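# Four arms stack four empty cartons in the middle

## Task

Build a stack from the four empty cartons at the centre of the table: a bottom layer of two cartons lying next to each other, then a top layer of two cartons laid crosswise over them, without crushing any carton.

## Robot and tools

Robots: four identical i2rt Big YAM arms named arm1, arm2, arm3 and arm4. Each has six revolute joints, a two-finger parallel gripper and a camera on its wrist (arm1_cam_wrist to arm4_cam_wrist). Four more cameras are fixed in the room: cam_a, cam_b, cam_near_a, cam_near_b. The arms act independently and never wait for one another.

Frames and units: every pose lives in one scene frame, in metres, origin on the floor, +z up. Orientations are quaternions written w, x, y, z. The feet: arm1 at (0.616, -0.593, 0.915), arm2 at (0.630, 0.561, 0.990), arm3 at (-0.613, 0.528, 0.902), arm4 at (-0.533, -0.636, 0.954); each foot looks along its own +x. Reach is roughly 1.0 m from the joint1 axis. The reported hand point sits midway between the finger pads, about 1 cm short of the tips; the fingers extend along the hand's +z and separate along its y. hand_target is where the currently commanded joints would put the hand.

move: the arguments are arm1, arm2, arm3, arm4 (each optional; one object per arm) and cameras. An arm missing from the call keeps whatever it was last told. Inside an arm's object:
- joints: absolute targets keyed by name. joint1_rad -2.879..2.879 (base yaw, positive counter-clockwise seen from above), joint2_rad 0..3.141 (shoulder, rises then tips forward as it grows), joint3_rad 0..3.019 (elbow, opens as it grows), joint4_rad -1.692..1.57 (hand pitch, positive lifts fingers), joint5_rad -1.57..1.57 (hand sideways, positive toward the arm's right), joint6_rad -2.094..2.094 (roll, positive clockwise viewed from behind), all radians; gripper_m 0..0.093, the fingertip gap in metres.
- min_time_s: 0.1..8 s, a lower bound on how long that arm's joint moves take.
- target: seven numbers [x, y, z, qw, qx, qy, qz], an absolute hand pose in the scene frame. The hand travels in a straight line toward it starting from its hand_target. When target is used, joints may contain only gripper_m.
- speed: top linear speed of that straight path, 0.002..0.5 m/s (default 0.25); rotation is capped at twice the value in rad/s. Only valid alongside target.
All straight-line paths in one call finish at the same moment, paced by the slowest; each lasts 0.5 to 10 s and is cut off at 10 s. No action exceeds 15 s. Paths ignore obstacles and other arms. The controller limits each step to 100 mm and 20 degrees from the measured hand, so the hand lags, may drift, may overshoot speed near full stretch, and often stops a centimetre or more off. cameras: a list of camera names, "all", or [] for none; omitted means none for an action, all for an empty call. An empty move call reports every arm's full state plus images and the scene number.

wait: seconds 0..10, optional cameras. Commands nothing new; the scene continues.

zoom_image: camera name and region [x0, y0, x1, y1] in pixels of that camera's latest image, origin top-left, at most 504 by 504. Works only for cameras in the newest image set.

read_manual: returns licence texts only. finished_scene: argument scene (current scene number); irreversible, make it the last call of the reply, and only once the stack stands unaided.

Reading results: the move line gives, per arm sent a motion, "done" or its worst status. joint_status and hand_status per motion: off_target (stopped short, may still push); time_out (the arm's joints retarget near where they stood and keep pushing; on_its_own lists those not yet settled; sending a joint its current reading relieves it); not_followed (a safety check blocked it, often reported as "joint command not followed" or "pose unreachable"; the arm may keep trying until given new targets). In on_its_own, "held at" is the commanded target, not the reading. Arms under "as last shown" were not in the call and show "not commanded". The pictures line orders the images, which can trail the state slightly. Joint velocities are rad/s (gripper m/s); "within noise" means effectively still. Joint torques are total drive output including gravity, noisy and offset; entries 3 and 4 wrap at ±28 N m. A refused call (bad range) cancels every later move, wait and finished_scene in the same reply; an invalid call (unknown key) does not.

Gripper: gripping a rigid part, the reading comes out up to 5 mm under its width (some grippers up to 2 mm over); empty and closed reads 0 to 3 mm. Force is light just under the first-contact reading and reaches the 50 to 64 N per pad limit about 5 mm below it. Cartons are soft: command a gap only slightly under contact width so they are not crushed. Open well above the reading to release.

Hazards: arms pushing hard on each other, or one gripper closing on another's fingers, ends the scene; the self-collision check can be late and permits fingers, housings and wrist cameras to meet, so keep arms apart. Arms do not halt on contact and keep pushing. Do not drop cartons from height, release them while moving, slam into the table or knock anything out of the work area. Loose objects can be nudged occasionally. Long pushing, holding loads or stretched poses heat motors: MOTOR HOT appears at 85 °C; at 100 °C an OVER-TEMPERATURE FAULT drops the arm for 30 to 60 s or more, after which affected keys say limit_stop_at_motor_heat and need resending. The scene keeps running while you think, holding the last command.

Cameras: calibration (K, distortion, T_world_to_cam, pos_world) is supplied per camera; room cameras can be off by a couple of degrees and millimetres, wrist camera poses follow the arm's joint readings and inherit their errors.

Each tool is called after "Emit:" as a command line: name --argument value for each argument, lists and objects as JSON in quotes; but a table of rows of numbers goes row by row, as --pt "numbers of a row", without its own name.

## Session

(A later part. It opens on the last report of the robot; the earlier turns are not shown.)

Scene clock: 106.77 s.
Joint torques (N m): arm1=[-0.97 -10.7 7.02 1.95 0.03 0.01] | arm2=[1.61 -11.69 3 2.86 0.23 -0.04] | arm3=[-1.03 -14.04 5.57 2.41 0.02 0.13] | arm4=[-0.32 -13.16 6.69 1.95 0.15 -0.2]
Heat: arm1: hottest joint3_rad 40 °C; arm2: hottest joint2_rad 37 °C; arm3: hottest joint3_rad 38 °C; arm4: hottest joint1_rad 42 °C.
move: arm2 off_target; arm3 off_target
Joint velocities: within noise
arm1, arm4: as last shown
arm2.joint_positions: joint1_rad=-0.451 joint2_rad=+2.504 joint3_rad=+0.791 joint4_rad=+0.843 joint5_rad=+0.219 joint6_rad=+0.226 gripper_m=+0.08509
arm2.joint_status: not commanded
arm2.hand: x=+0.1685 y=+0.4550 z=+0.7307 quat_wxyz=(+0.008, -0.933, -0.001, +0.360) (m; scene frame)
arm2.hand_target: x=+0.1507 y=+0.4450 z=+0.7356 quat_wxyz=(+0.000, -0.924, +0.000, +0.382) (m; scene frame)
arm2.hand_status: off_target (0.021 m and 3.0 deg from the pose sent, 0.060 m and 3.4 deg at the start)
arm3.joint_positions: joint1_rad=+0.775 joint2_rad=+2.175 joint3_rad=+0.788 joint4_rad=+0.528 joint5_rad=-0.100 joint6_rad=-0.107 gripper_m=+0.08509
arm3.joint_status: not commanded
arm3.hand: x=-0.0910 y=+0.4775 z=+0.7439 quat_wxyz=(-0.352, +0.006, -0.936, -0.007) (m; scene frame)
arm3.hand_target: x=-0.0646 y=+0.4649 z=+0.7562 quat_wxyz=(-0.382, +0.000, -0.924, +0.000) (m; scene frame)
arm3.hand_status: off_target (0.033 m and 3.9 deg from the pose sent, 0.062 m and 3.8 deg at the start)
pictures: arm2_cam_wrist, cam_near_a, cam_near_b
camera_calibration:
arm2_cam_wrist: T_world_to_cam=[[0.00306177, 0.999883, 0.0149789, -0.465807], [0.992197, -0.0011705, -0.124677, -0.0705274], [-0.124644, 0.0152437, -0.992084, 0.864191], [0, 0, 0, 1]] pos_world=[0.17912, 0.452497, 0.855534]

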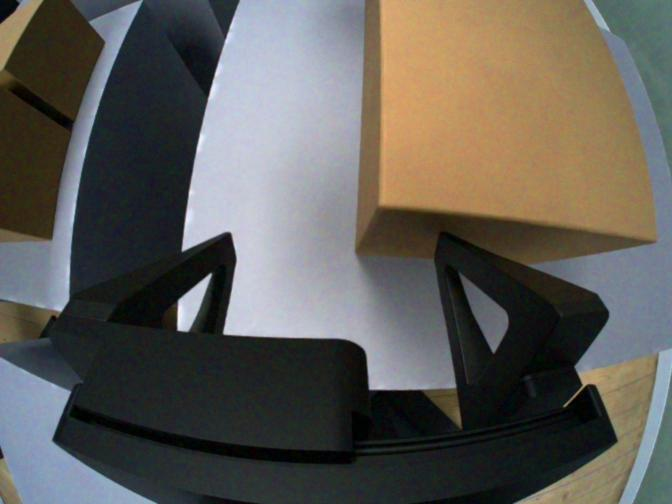

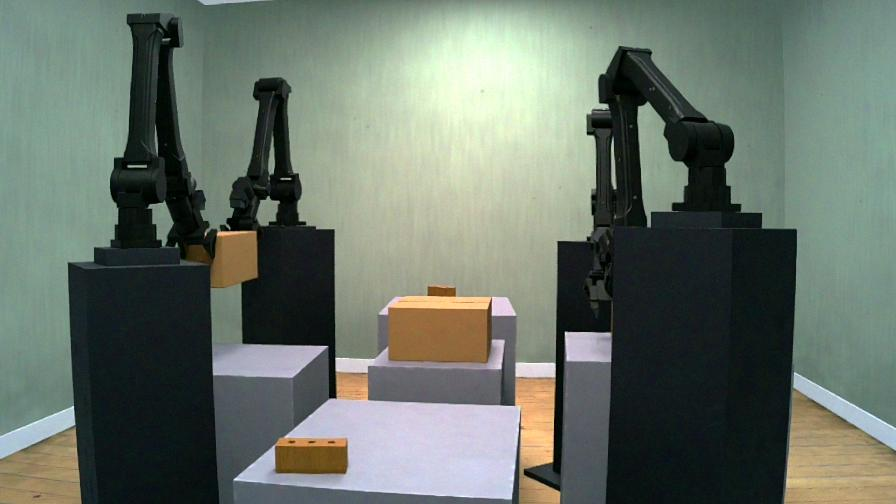

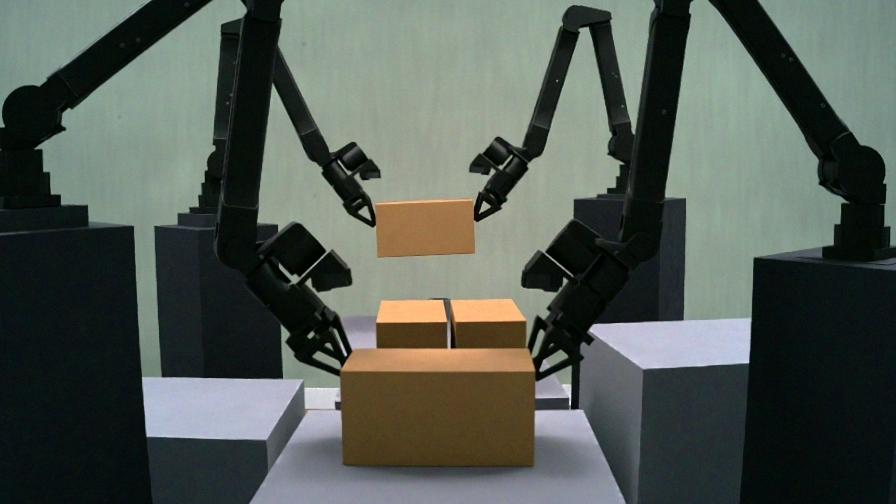

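Emit:
move --arm2 '{"target":[0.22,0.48,0.765,0,0.9239,0,-0.3827],"speed":0.06}' --arm3 '{"target":[-0.135,0.50,0.785,0.3827,0,0.9239,0],"speed":0.06}' --arm1 '{"target":[0.147,-0.657,0.675,0,0.9239,0,-0.3827],"speed":0.07}' --arm4 '{"target":[-0.073,-0.655,0.673,0.3827,0,0.9239,0],"speed":0.07}' --cameras '["cam_near_a","cam_near_b","cam_a","cam_b"]'

Emit:
move --arm2 '{"target":[0.23,0.52,0.765,0,0.9239,0,-0.3827],"speed":0.06,"joints":{"gripper_m":0.0}}' --arm3 '{"target":[-0.135,0.54,0.785,0.3827,0,0.9239,0],"speed":0.06,"joints":{"gripper_m":0.0}}' --arm1 '{"target":[0.225,-0.657,0.70,0,0.9239,0,-0.3827],"speed":0.06,"joints":{"gripper_m":0.0}}' --arm4 '{"target":[-0.155,-0.655,0.70,0.3827,0,0.9239,0],"speed":0.06,"joints":{"gripper_m":0.0}}' --cameras '["all"]'

Scene clock: 112.30 s.
Joint torques (N m): arm1=[-0.97 -11.11 1.76 2.74 0.03 0.01] | arm2=[0.15 -12.1 -2.55 2.97 -0.05 -0.16] | arm3=[1.38 -13.86 1.78 2.03 0.19 0.21] | arm4=[-0.5 -13.86 1.57 2.55 0.09 -0.11]
Heat: arm1: hottest joint3_rad 40 °C; arm2: hottest joint2_rad 37 °C; arm3: hottest joint3_rad 38 °C; arm4: hottest joint1_rad 42 °C.
move: arm1 off_target; arm2 off_target; arm3 off_target; arm4 off_target
Joint velocities: within noise
arm1.joint_positions: joint1_rad=+1.004 joint2_rad=+2.469 joint3_rad=+0.701 joint4_rad=+0.896 joint5_rad=+0.134 joint6_rad=+0.141 gripper_m=+0.08509
arm1.joint_status: not commanded
arm1.hand: x=+0.1749 y=-0.6556 z=+0.6652 quat_wxyz=(-0.004, +0.938, +0.002, -0.348) (m; scene frame)
arm1.hand_target: x=+0.1480 y=-0.6567 z=+0.6760 quat_wxyz=(+0.000, +0.924, +0.000, -0.382) (m; scene frame)
arm1.hand_status: off_target (0.030 m and 4.3 deg from the pose sent, 0.215 m and 5.5 deg at the start)
arm2.joint_positions: joint1_rad=-0.469 joint2_rad=+2.491 joint3_rad=+0.608 joint4_rad=+1.040 joint5_rad=+0.200 joint6_rad=+0.210 gripper_m=+0.08509
arm2.joint_status: not commanded
arm2.hand: x=+0.2255 y=+0.4775 z=+0.7531 quat_wxyz=(+0.002, -0.929, -0.002, +0.370) (m; scene frame)
arm2.hand_target: x=+0.2201 y=+0.4800 z=+0.7647 quat_wxyz=(+0.000, -0.924, +0.000, +0.383) (m; scene frame)
arm2.hand_status: off_target (0.013 m and 1.6 deg from the pose sent, 0.067 m and 2.9 deg at the start)
arm3.joint_positions: joint1_rad=+0.814 joint2_rad=+2.062 joint3_rad=+0.606 joint4_rad=+0.636 joint5_rad=-0.055 joint6_rad=-0.065 gripper_m=+0.08509
arm3.joint_status: not commanded
arm3.hand: x=-0.1410 y=+0.4944 z=+0.7748 quat_wxyz=(-0.369, -0.003, -0.930, +0.001) (m; scene frame)
arm3.hand_target: x=-0.1350 y=+0.5000 z=+0.7849 quat_wxyz=(-0.383, +0.000, -0.924, +0.000) (m; scene frame)
arm3.hand_status: off_target (0.013 m and 1.8 deg from the pose sent, 0.064 m and 3.9 deg at the start)
arm4.joint_positions: joint1_rad=-1.038 joint2_rad=+2.604 joint3_rad=+0.743 joint4_rad=+1.010 joint5_rad=-0.038 joint6_rad=-0.045 gripper_m=+0.08507
arm4.joint_status: not commanded
arm4.hand: x=-0.0961 y=-0.6505 z=+0.6677 quat_wxyz=(-0.353, +0.005, -0.935, -0.002) (m; scene frame)
arm4.hand_target: x=-0.0738 y=-0.6551 z=+0.6738 quat_wxyz=(-0.382, +0.000, -0.924, +0.000) (m; scene frame)
arm4.hand_status: off_target (0.024 m and 3.7 deg from the pose sent, 0.223 m and 4.2 deg at the start)
pictures: cam_a, cam_b, cam_near_a, cam_near_b

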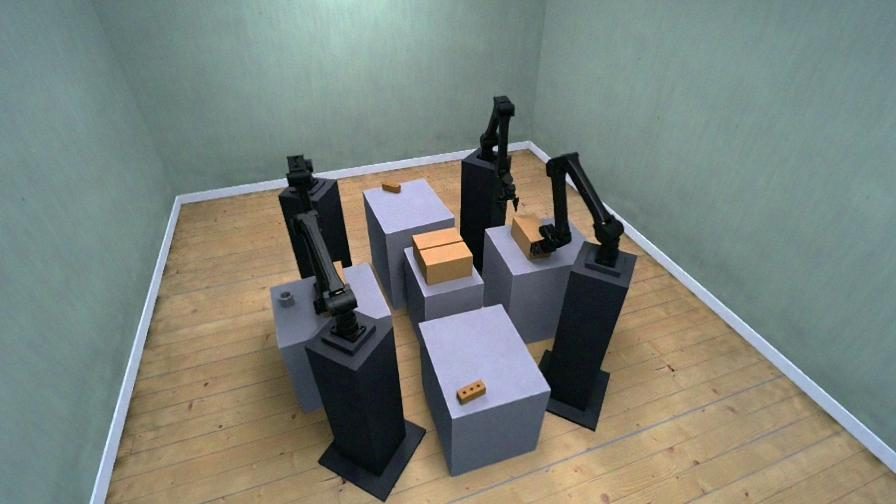

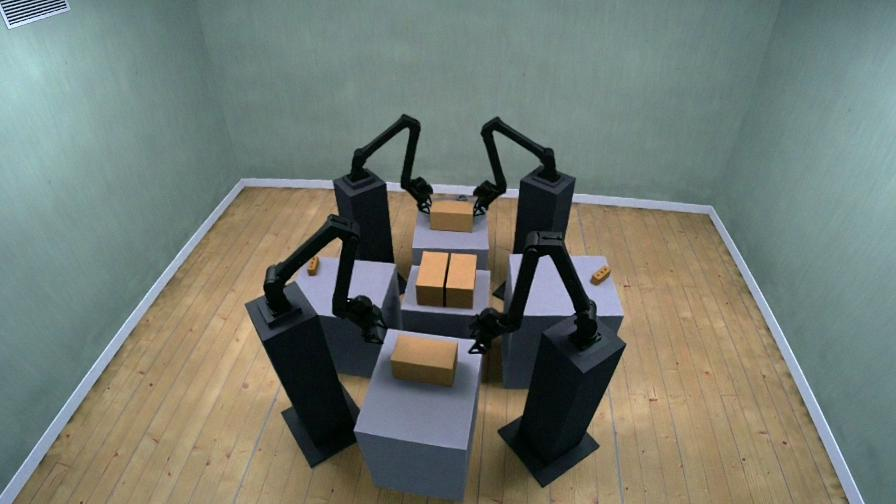

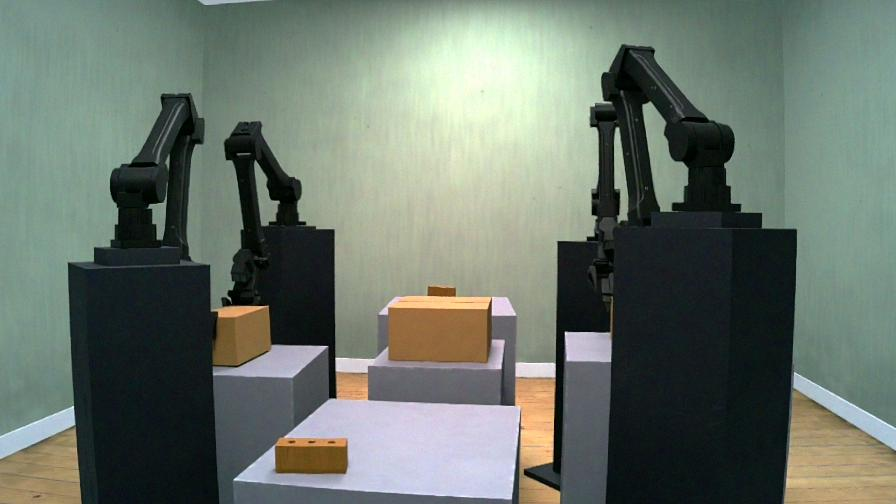

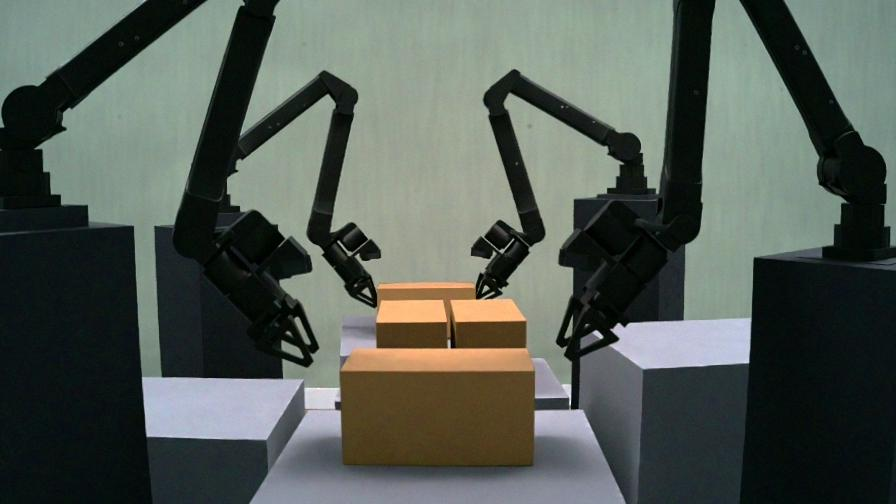

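Scene clock: 114.40 s.
Joint torques (N m): arm1=[1.26 -10.93 -2.77 2.04 0.24 0.16] | arm2=[0.5 -9.82 -2.89 3 -0.07 -0.06] | arm3=[1.38 -13.74 1.63 1.98 0.25 0.23] | arm4=[-0.91 -10.93 -4.38 2.03 0.03 -0.2]
Heat: arm1: hottest joint3_rad 39 °C; arm2: hottest joint2_rad 37 °C; arm3: hottest joint2_rad 37 °C; arm4: hottest joint1_rad 42 °C.
move: arm1 off_target; arm2 done; arm3 off_target; arm4 off_target
Joint velocities: within noise
arm1.joint_positions: joint1_rad=+1.031 joint2_rad=+2.469 joint3_rad=+0.541 joint4_rad=+1.110 joint5_rad=+0.163 joint6_rad=+0.161 gripper_m=+0.00035
arm1.joint_status: all done
arm1.hand: x=+0.2245 y=-0.6512 z=+0.6908 quat_wxyz=(-0.005, +0.928, -0.003, -0.374) (m; scene frame)
arm1.hand_target: x=+0.2249 y=-0.6570 z=+0.6997 quat_wxyz=(+0.000, +0.924, +0.000, -0.383) (m; scene frame)
arm1.hand_status: off_target (0.011 m and 1.3 deg from the pose sent, 0.061 m and 4.3 deg at the start)
arm2.joint_positions: joint1_rad=-0.599 joint2_rad=+2.491 joint3_rad=+0.570 joint4_rad=+1.118 joint5_rad=+0.111 joint6_rad=+0.117 gripper_m=+0.00037
arm2.joint_status: all done
arm2.hand: x=+0.2253 y=+0.5159 z=+0.7626 quat_wxyz=(-0.001, -0.925, +0.001, +0.381) (m; scene frame)
arm2.hand_target: x=+0.2299 y=+0.5198 z=+0.7650 quat_wxyz=(+0.000, -0.924, +0.000, +0.383) (m; scene frame)
arm2.hand_status: done (0.007 m and 0.3 deg from the pose sent, 0.044 m and 1.6 deg at the start)
arm3.joint_positions: joint1_rad=+0.927 joint2_rad=+2.062 joint3_rad=+0.606 joint4_rad=+0.640 joint5_rad=+0.024 joint6_rad=+0.015 gripper_m=+0.00059
arm3.joint_status: all done
arm3.hand: x=-0.1389 y=+0.5342 z=+0.7756 quat_wxyz=(-0.370, -0.002, -0.929, +0.002) (m; scene frame)
arm3.hand_target: x=-0.1350 y=+0.5400 z=+0.7849 quat_wxyz=(-0.383, +0.000, -0.924, +0.000) (m; scene frame)
arm3.hand_status: off_target (0.012 m and 1.6 deg from the pose sent, 0.047 m and 1.8 deg at the start)
arm4.joint_positions: joint1_rad=-1.045 joint2_rad=+2.606 joint3_rad=+0.580 joint4_rad=+1.265 joint5_rad=-0.046 joint6_rad=-0.046 gripper_m=+0.00019
arm4.joint_status: all done
arm4.hand: x=-0.1386 y=-0.6498 z=+0.7053 quat_wxyz=(-0.395, +0.005, -0.919, -0.002) (m; scene frame)
arm4.hand_target: x=-0.1548 y=-0.6545 z=+0.7003 quat_wxyz=(-0.382, +0.000, -0.924, +0.000) (m; scene frame)
arm4.hand_status: off_target (0.018 m and 1.6 deg from the pose sent, 0.067 m and 3.6 deg at the start)
pictures: arm1_cam_wrist, arm2_cam_wrist, arm3_cam_wrist, arm4_cam_wrist, cam_a, cam_b, cam_near_a, cam_near_b
camera_calibration:
arm1_cam_wrist: T_world_to_cam=[[-0.00389388, 0.999926, 0.0115583, 0.643622], [0.988504, 0.00559586, -0.151089, -0.11047], [-0.151142, 0.0108371, -0.988453, 0.848288], [0, 0, 0, 1]] pos_world=[0.239918, -0.652148, 0.814363]
arm2_cam_wrist: T_world_to_cam=[[-0.00160249, 0.999989, -0.00448308, -0.511526], [0.985573, 0.000820627, -0.169249, -0.0883582], [-0.169243, -0.00468962, -0.985563, 0.917325], [0, 0, 0, 1]] pos_world=[0.241515, 0.515895, 0.886834]
arm3_cam_wrist: T_world_to_cam=[[-0.000839965, -0.999977, 0.00672781, 0.528454], [-0.988551, -0.000184781, -0.150885, -0.0157966], [0.150883, -0.00677752, -0.988528, 0.914186], [0, 0, 0, 1]] pos_world=[-0.153107, 0.534635, 0.89776]
arm4_cam_wrist: T_world_to_cam=[[0.0206051, -0.999775, 0.00494631, -0.65327], [-0.980995, -0.0211722, -0.192875, -0.0101029], [0.192937, -0.000878102, -0.981211, 0.840963], [0, 0, 0, 1]] pos_world=[-0.158703, -0.652598, 0.826444]

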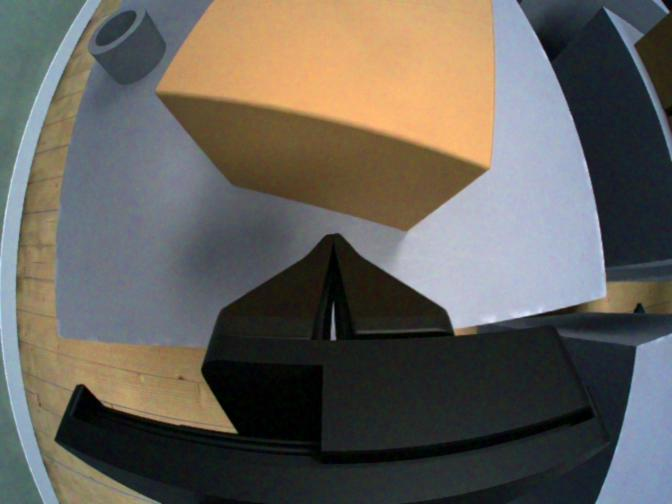

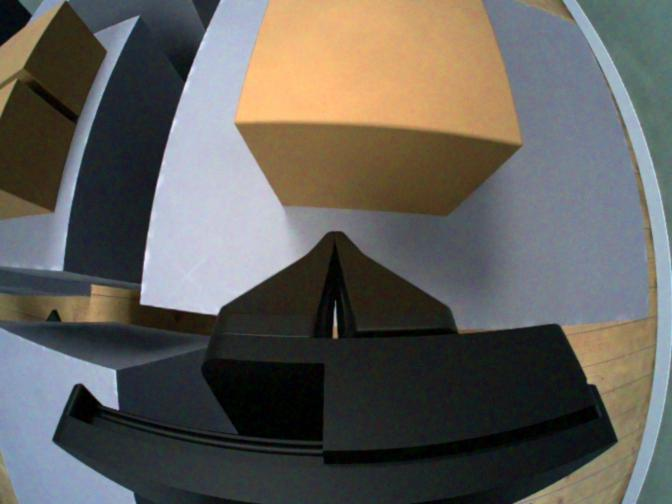

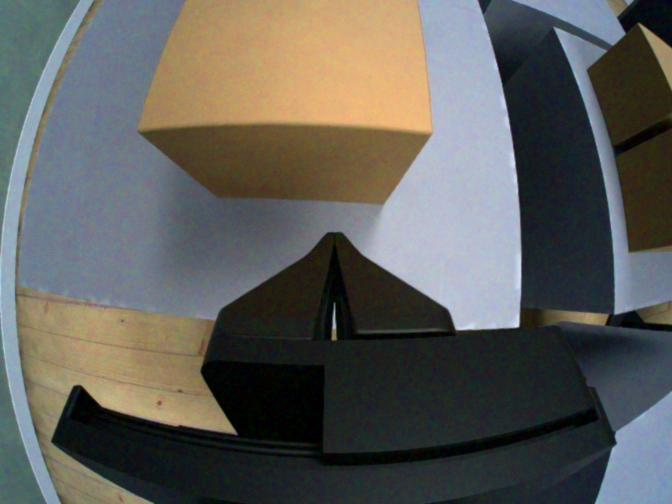

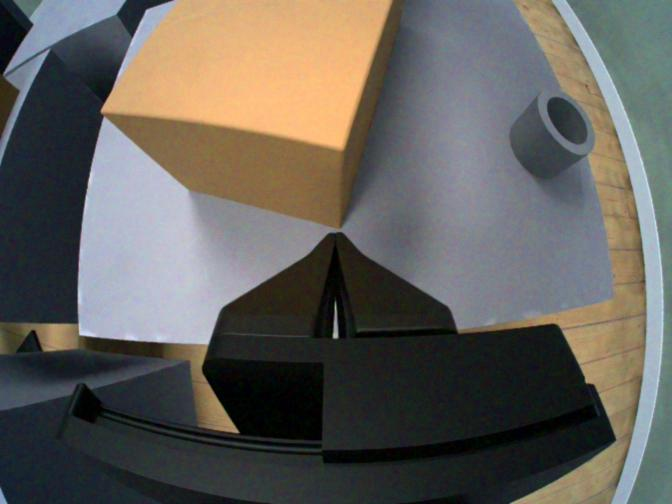

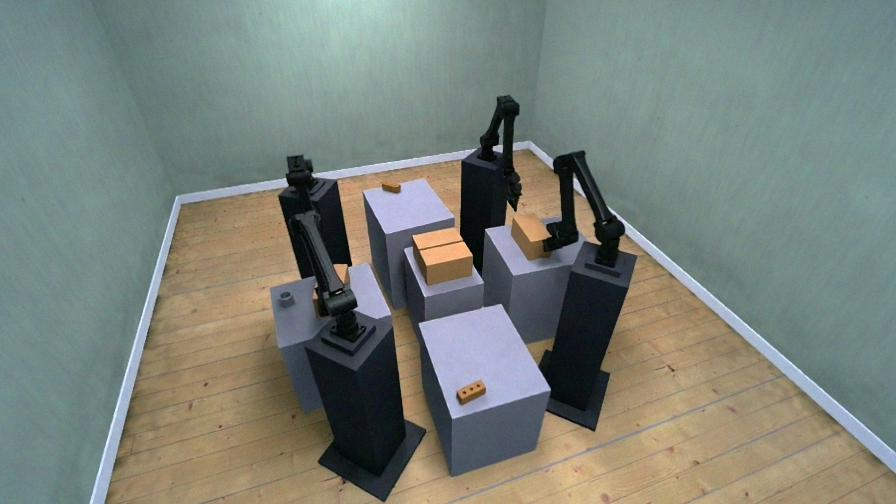

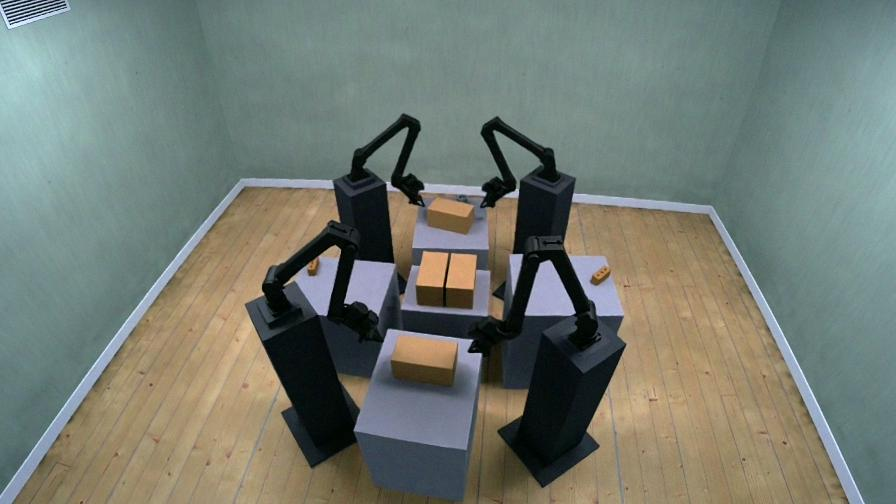

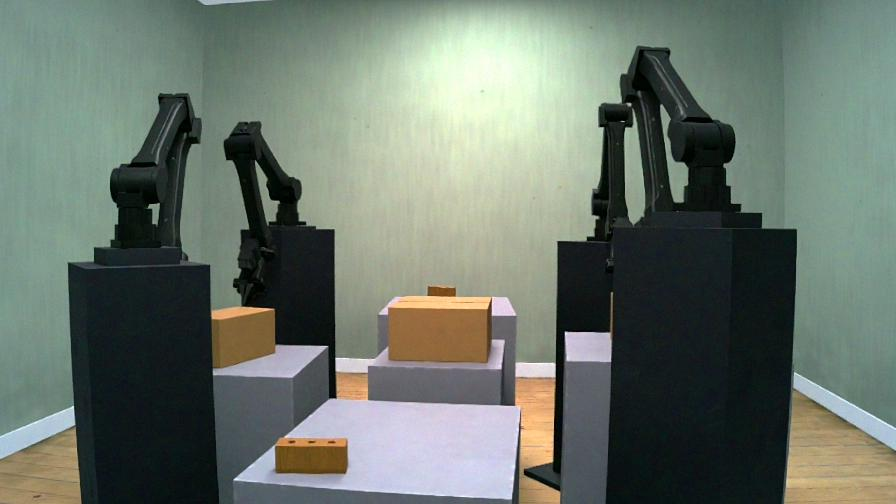

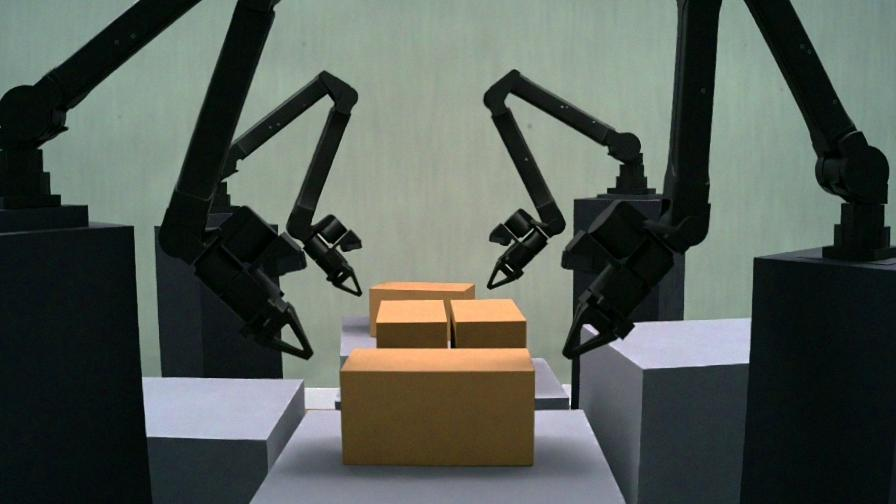

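Emit:
move --arm2 '{"target":[0.188,0.545,0.737,0,0.9239,0,-0.3827],"speed":0.08}' --arm3 '{"target":[-0.098,0.57,0.753,0.3827,0,0.9239,0],"speed":0.08}' --arm1 '{"target":[0.24,-0.66,0.72,0,0.9239,0,-0.3827],"speed":0.08}' --cameras '["arm2_cam_wrist","arm3_cam_wrist","cam_near_b"]'

Emit:
move --arm2 '{"target":[0.150,0.545,0.737,0,0.9239,0,-0.3827],"speed":0.03}' --arm3 '{"target":[-0.058,0.57,0.753,0.3827,0,0.9239,0],"speed":0.03}' --cameras '["arm2_cam_wrist","arm3_cam_wrist","cam_near_b"]'

Scene clock: 118.77 s.
Joint torques (N m): arm1=[1.2 -10.87 -2.96 1.98 0.24 0.16] | arm2=[-0.26 -9.93 -0.2 1.51 -0.14 -0.08] | arm3=[1.38 -12.92 3.3 1.66 0.29 0.2] | arm4=[-1.08 -10.81 -4.42 1.98 -0.01 -0.23]
Heat: arm1: hottest joint3_rad 39 °C; arm2: hottest joint2_rad 37 °C; arm3: hottest joint2_rad 37 °C; arm4: hottest joint1_rad 42 °C.
move: arm1 off_target; arm2 done; arm3 done
Joint velocities: within noise
arm1.joint_positions: joint1_rad=+1.055 joint2_rad=+2.417 joint3_rad=+0.478 joint4_rad=+1.114 joint5_rad=+0.180 joint6_rad=+0.179 gripper_m=+0.00035
arm1.joint_status: not commanded
arm1.hand: x=+0.2398 y=-0.6543 z=+0.7092 quat_wxyz=(-0.005, +0.928, -0.002, -0.373) (m; scene frame)
arm1.hand_target: x=+0.2399 y=-0.6599 z=+0.7196 quat_wxyz=(+0.000, +0.924, +0.000, -0.383) (m; scene frame)
arm1.hand_status: off_target (0.012 m and 1.4 deg from the pose sent, 0.034 m and 1.3 deg at the start)
arm2.joint_positions: joint1_rad=-0.698 joint2_rad=+2.530 joint3_rad=+0.683 joint4_rad=+1.072 joint5_rad=+0.042 joint6_rad=+0.047 gripper_m=+0.00037
arm2.joint_status: not commanded
arm2.hand: x=+0.1842 y=+0.5415 z=+0.7451 quat_wxyz=(-0.002, -0.920, +0.002, +0.392) (m; scene frame)
arm2.hand_target: x=+0.1882 y=+0.5449 z=+0.7372 quat_wxyz=(+0.000, -0.924, +0.000, +0.383) (m; scene frame)
arm2.hand_status: done (0.010 m and 1.2 deg from the pose sent, 0.054 m and 0.3 deg at the start)
arm3.joint_positions: joint1_rad=+1.001 joint2_rad=+2.160 joint3_rad=+0.715 joint4_rad=+0.640 joint5_rad=+0.075 joint6_rad=+0.066 gripper_m=+0.00059
arm3.joint_status: not commanded
arm3.hand: x=-0.1053 y=+0.5636 z=+0.7537 quat_wxyz=(-0.377, -0.001, -0.926, +0.003) (m; scene frame)
arm3.hand_target: x=-0.0981 y=+0.5700 z=+0.7533 quat_wxyz=(-0.383, +0.000, -0.924, +0.000) (m; scene frame)
arm3.hand_status: done (0.010 m and 0.8 deg from the pose sent, 0.059 m and 1.6 deg at the start)
arm4: as last shown
arm4.hand_target: x=-0.1549 y=-0.6545 z=+0.7003 quat_wxyz=(-0.382, +0.000, -0.924, +0.000) (m; scene frame)
pictures: arm2_cam_wrist, arm3_cam_wrist, cam_near_b
camera_calibration:
arm2_cam_wrist: T_world_to_cam=[[-0.000941187, 0.999979, -0.00641127, -0.535921], [0.981396, -0.000307257, -0.191994, -0.0325514], [-0.191992, -0.0064727, -0.981375, 0.895189], [0, 0, 0, 1]] pos_world=[0.203311, 0.541694, 0.86883]
arm3_cam_wrist: T_world_to_cam=[[-0.000173901, -0.99997, 0.0077359, 0.557219], [-0.986338, -0.00110287, -0.164733, 0.0253549], [0.164737, -0.00765886, -0.986308, 0.887932], [0, 0, 0, 1]] pos_world=[-0.12117, 0.564031, 0.87564]

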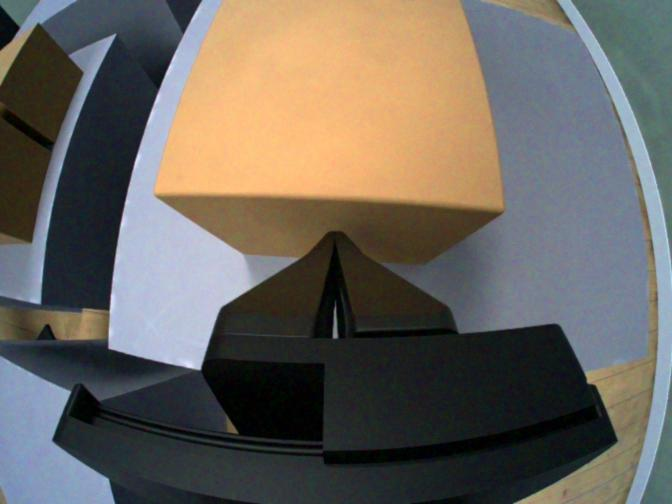

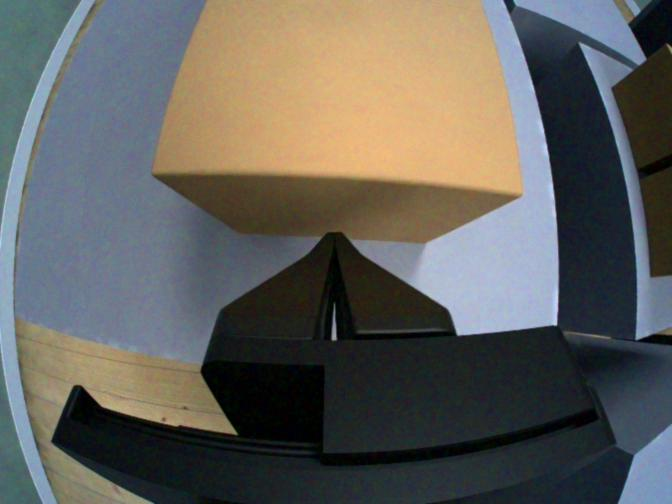

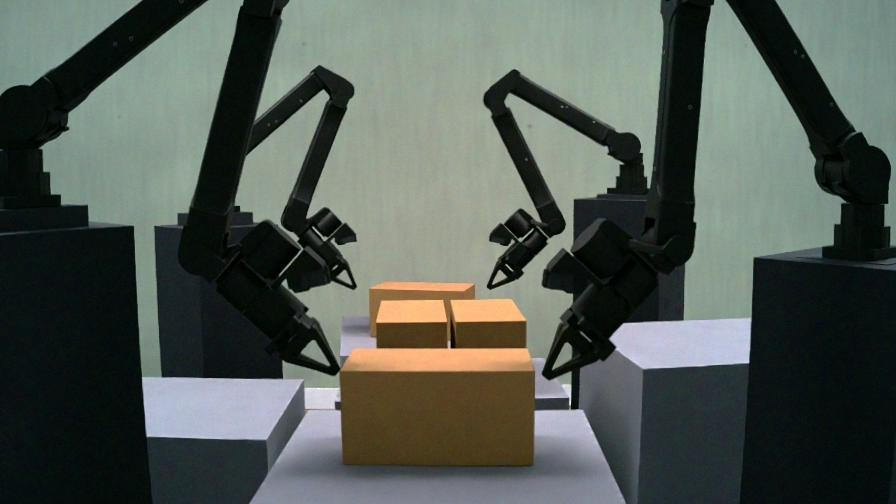

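Scene clock: 120.63 s.
Joint torques (N m): arm1=[1.2 -10.93 -2.96 1.98 0.24 0.16] | arm2=[0.03 -12.28 2.41 1.61 -0.05 -0.11] | arm3=[0.5 -14.21 6.12 1.54 0 0.13] | arm4=[-1.2 -11.05 -4.41 1.94 0 -0.21]
Heat: arm1: hottest joint3_rad 39 °C; arm2: hottest joint2_rad 37 °C; arm3: hottest joint2_rad 37 °C; arm4: hottest joint1_rad 42 °C.
move: arm2 off_target; arm3 off_target
Joint velocities: within noise
arm1, arm4: as last shown
arm1.hand: x=+0.2398 y=-0.6543 z=+0.7092 quat_wxyz=(-0.005, +0.928, -0.003, -0.373) (m; scene frame)
arm1.hand_target: x=+0.2400 y=-0.6599 z=+0.7196 quat_wxyz=(+0.000, +0.924, +0.000, -0.383) (m; scene frame)
arm2.joint_positions: joint1_rad=-0.701 joint2_rad=+2.530 joint3_rad=+0.743 joint4_rad=+0.950 joint5_rad=+0.037 joint6_rad=+0.042 gripper_m=+0.00037
arm2.joint_status: not commanded
arm2.hand: x=+0.1728 y=+0.5413 z=+0.7289 quat_wxyz=(-0.001, -0.932, -0.001, +0.363) (m; scene frame)
arm2.hand_target: x=+0.1504 y=+0.5451 z=+0.7378 quat_wxyz=(+0.000, -0.924, +0.000, +0.383) (m; scene frame)
arm2.hand_status: off_target (0.025 m and 2.4 deg from the pose sent, 0.035 m and 1.1 deg at the start)
arm3.joint_positions: joint1_rad=+1.001 joint2_rad=+2.185 joint3_rad=+0.786 joint4_rad=+0.553 joint5_rad=+0.074 joint6_rad=+0.066 gripper_m=+0.00059
arm3.joint_status: not commanded
arm3.hand: x=-0.0885 y=+0.5654 z=+0.7429 quat_wxyz=(-0.358, +0.000, -0.934, +0.004) (m; scene frame)
arm3.hand_target: x=-0.0595 y=+0.5699 z=+0.7544 quat_wxyz=(-0.383, +0.000, -0.924, +0.000) (m; scene frame)
arm3.hand_status: off_target (0.032 m and 3.1 deg from the pose sent, 0.048 m and 0.8 deg at the start)
pictures: arm2_cam_wrist, arm3_cam_wrist, cam_near_b
camera_calibration:
arm2_cam_wrist: T_world_to_cam=[[-0.00439133, 0.999985, -0.00319054, -0.537655], [0.991381, 0.00393575, -0.130948, -0.0729822], [-0.130933, -0.00373807, -0.991384, 0.872431], [0, 0, 0, 1]] pos_world=[0.184223, 0.541196, 0.853642]
arm3_cam_wrist: T_world_to_cam=[[0.000901256, -0.999939, 0.0110341, 0.556728], [-0.992225, -0.00226746, -0.124439, 0.0102577], [0.124457, -0.0108361, -0.992166, 0.877035], [0, 0, 0, 1]] pos_world=[-0.0994767, 0.566221, 0.865298]

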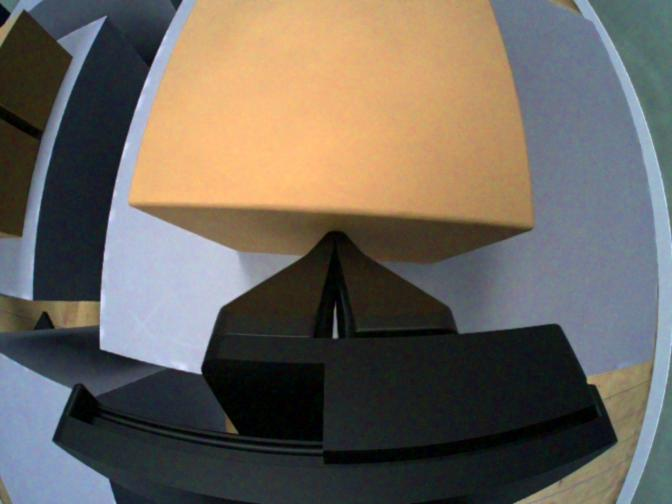

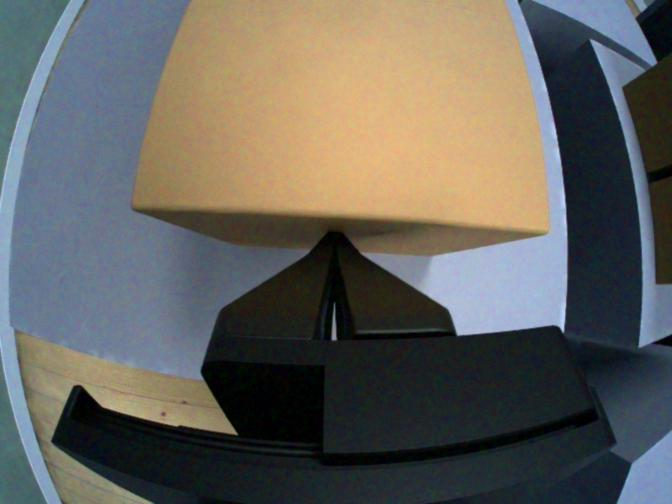

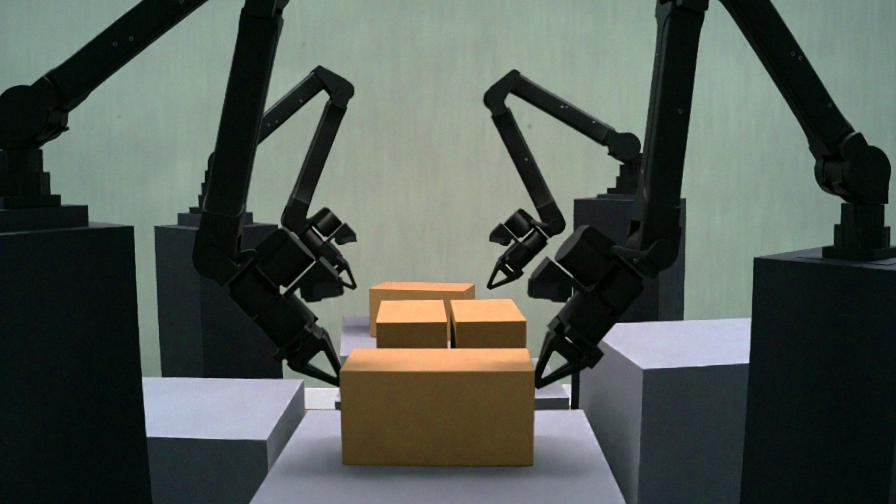

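Emit:
move --arm2 '{"target":[0.146,0.545,0.93,0,0.9239,0,-0.3827],"speed":0.08}' --arm3 '{"target":[-0.054,0.57,0.962,0.3827,0,0.9239,0],"speed":0.08}' --cameras '["arm2_cam_wrist","cam_near_a","cam_near_b"]'

Scene clock: 124.47 s.
Joint torques (N m): arm1=[1.26 -10.93 -2.96 1.95 0.24 0.16] | arm2=[-0.32 -10.52 5.23 2.02 -0.03 -0.08] | arm3=[0.56 -14.15 11.43 1.72 0.09 0.15] | arm4=[-0.79 -10.99 -4.41 1.94 0.01 -0.21]
Heat: arm1: hottest joint3_rad 39 °C; arm2: hottest joint2_rad 37 °C; arm3: hottest joint2_rad 37 °C; arm4: hottest joint1_rad 42 °C.
move: arm2 off_target; arm3 off_target
Joint velocities: within noise
arm1, arm4: as last shown
arm2.joint_positions: joint1_rad=-0.701 joint2_rad=+1.882 joint3_rad=+0.576 joint4_rad=+0.457 joint5_rad=+0.037 joint6_rad=+0.042 gripper_m=+0.00037
arm2.joint_status: not commanded
arm2.hand: x=+0.1629 y=+0.5408 z=+0.9095 quat_wxyz=(-0.001, -0.934, -0.001, +0.357) (m; scene frame)
arm2.hand_target: x=+0.1464 y=+0.5450 z=+0.9299 quat_wxyz=(+0.000, -0.924, +0.000, +0.383) (m; scene frame)
arm2.hand_status: off_target (0.027 m and 3.1 deg from the pose sent, 0.203 m and 2.5 deg at the start)
arm3.joint_positions: joint1_rad=+1.001 joint2_rad=+1.653 joint3_rad=+0.771 joint4_rad=-0.023 joint5_rad=+0.073 joint6_rad=+0.066 gripper_m=+0.00059
arm3.joint_status: not commanded
arm3.hand: x=-0.0977 y=+0.5640 z=+0.9165 quat_wxyz=(-0.330, +0.001, -0.944, +0.006) (m; scene frame)
arm3.hand_target: x=-0.0584 y=+0.5696 z=+0.9642 quat_wxyz=(-0.383, +0.000, -0.924, +0.000) (m; scene frame)
arm3.hand_status: off_target (0.063 m and 6.5 deg from the pose sent, 0.222 m and 3.1 deg at the start)
pictures: arm2_cam_wrist, cam_near_a, cam_near_b
camera_calibration:
arm2_cam_wrist: T_world_to_cam=[[-0.00488769, 0.999985, -0.00258346, -0.53707], [0.992864, 0.00454501, -0.119169, -0.0508858], [-0.119156, -0.00314749, -0.992871, 1.04928], [0, 0, 0, 1]] pos_world=[0.172925, 0.540596, 1.03434]

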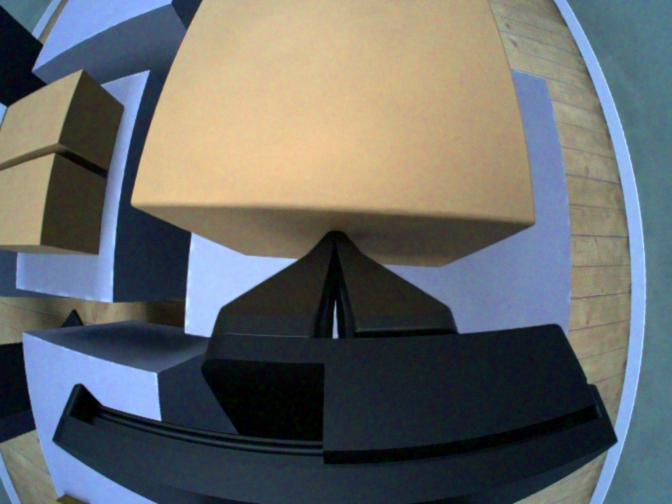

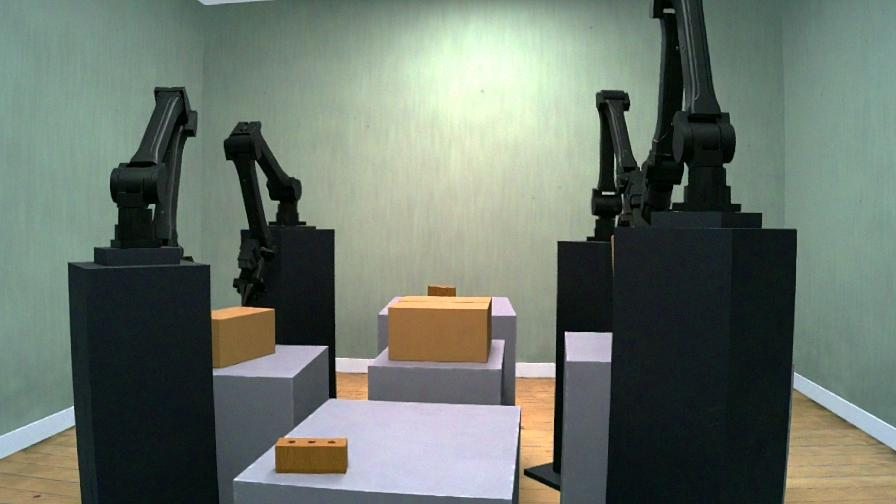

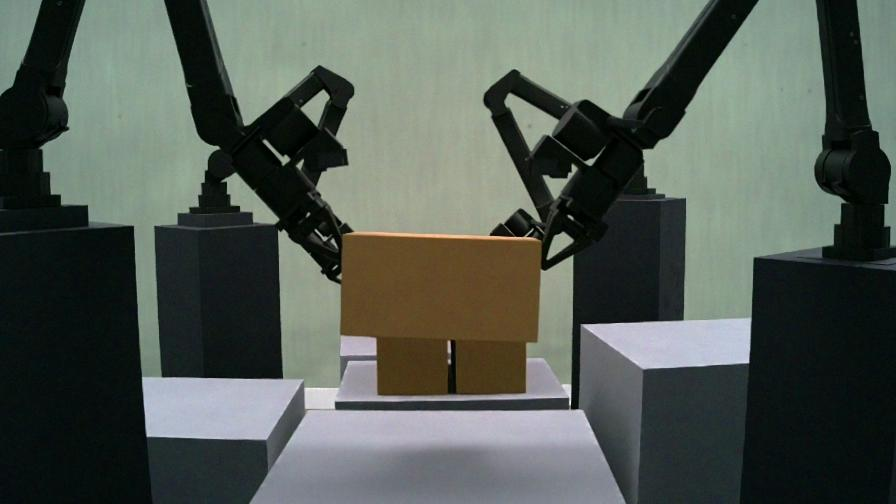

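Emit:
move --arm2 '{"target":[0.131,0.26,0.94,0,0.9239,0,-0.3827],"speed":0.1}' --arm3 '{"target":[-0.073,0.285,0.972,0.3827,0,0.9239,0],"speed":0.1}' --cameras '["arm2_cam_wrist","arm3_cam_wrist","cam_near_a","cam_near_b"]'

Scene clock: 129.33 s.
Joint torques (N m): arm1=[1.2 -10.93 -2.96 1.95 0.25 0.16] | arm2=[1.14 -11.11 9.46 1.17 0.49 0.14] | arm3=[-0.38 -13.04 10.26 0.98 -0.38 -0.03] | arm4=[-1.08 -11.28 -4.41 1.96 0.02 -0.2]
Heat: arm1: hottest joint3_rad 39 °C; arm2: hottest joint2_rad 37 °C; arm3: hottest joint3_rad 39 °C; arm4: hottest joint1_rad 42 °C.
move: arm2 off_target; arm3 off_target
Joint velocities: within noise
arm1, arm4: as last shown
arm2.joint_positions: joint1_rad=-0.088 joint2_rad=+1.959 joint3_rad=+0.923 joint4_rad=+0.104 joint5_rad=+0.451 joint6_rad=+0.509 gripper_m=+0.00037
arm2.joint_status: not commanded
arm2.hand: x=+0.1430 y=+0.2723 z=+0.9358 quat_wxyz=(+0.005, -0.927, -0.005, +0.376) (m; scene frame)
arm2.hand_target: x=+0.1316 y=+0.2603 z=+0.9403 quat_wxyz=(+0.000, -0.924, +0.000, +0.383) (m; scene frame)
arm2.hand_status: off_target (0.018 m and 1.2 deg from the pose sent, 0.284 m and 3.1 deg at the start)
arm3.joint_positions: joint1_rad=+0.389 joint2_rad=+1.698 joint3_rad=+0.962 joint4_rad=-0.150 joint5_rad=-0.354 joint6_rad=-0.384 gripper_m=+0.00059
arm3.joint_status: not commanded
arm3.hand: x=-0.0876 y=+0.2985 z=+0.9597 quat_wxyz=(-0.371, -0.003, -0.929, -0.008) (m; scene frame)
arm3.hand_target: x=-0.0740 y=+0.2854 z=+0.9724 quat_wxyz=(-0.383, +0.000, -0.924, +0.000) (m; scene frame)
arm3.hand_status: off_target (0.023 m and 1.7 deg from the pose sent, 0.286 m and 6.5 deg at the start)
pictures: arm2_cam_wrist, arm3_cam_wrist, cam_near_a, cam_near_b
camera_calibration:
arm2_cam_wrist: T_world_to_cam=[[-0.00688045, 0.999899, 0.0124392, -0.282371], [0.987275, 0.00876886, -0.158779, 0.0099472], [-0.158872, 0.0111884, -0.987236, 1.06868], [0, 0, 0, 1]] pos_world=[0.158019, 0.270299, 1.06013]
arm3_cam_wrist: T_world_to_cam=[[0.00473844, -0.999912, -0.0124001, 0.310349], [-0.988201, -0.00278386, -0.153137, 0.0655857], [0.153089, 0.0129795, -0.988127, 1.0807], [0, 0, 0, 1]] pos_world=[-0.102101, 0.296477, 1.08176]

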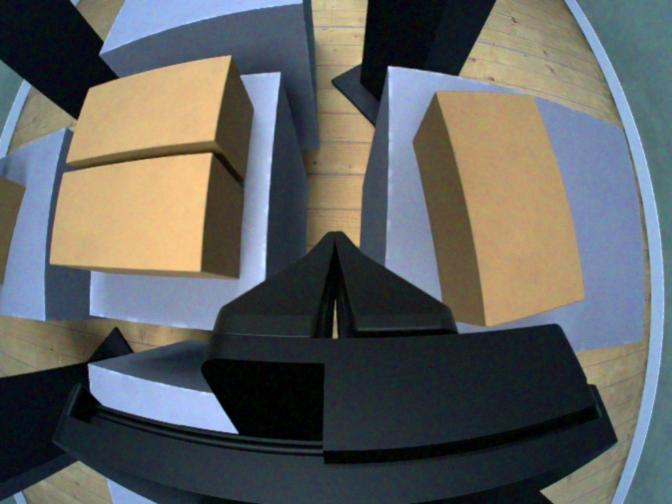

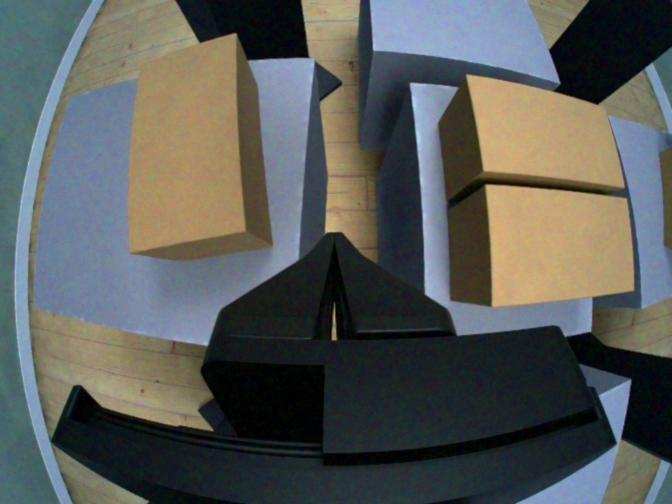

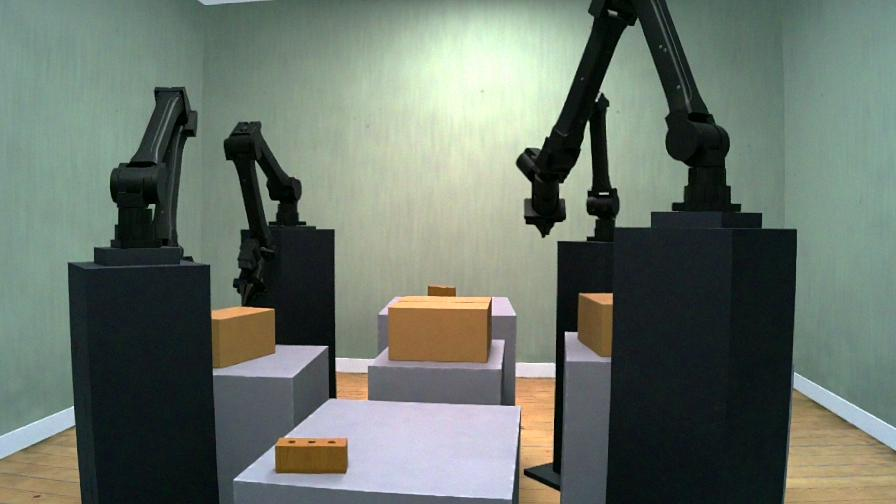

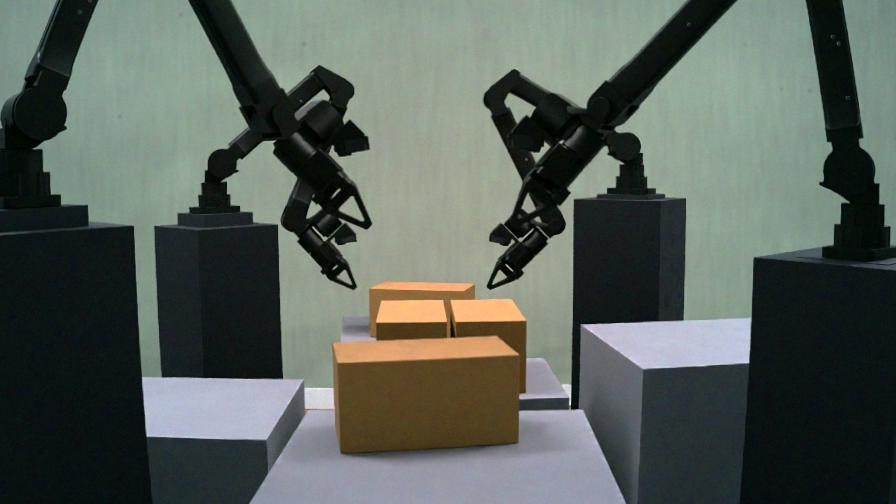

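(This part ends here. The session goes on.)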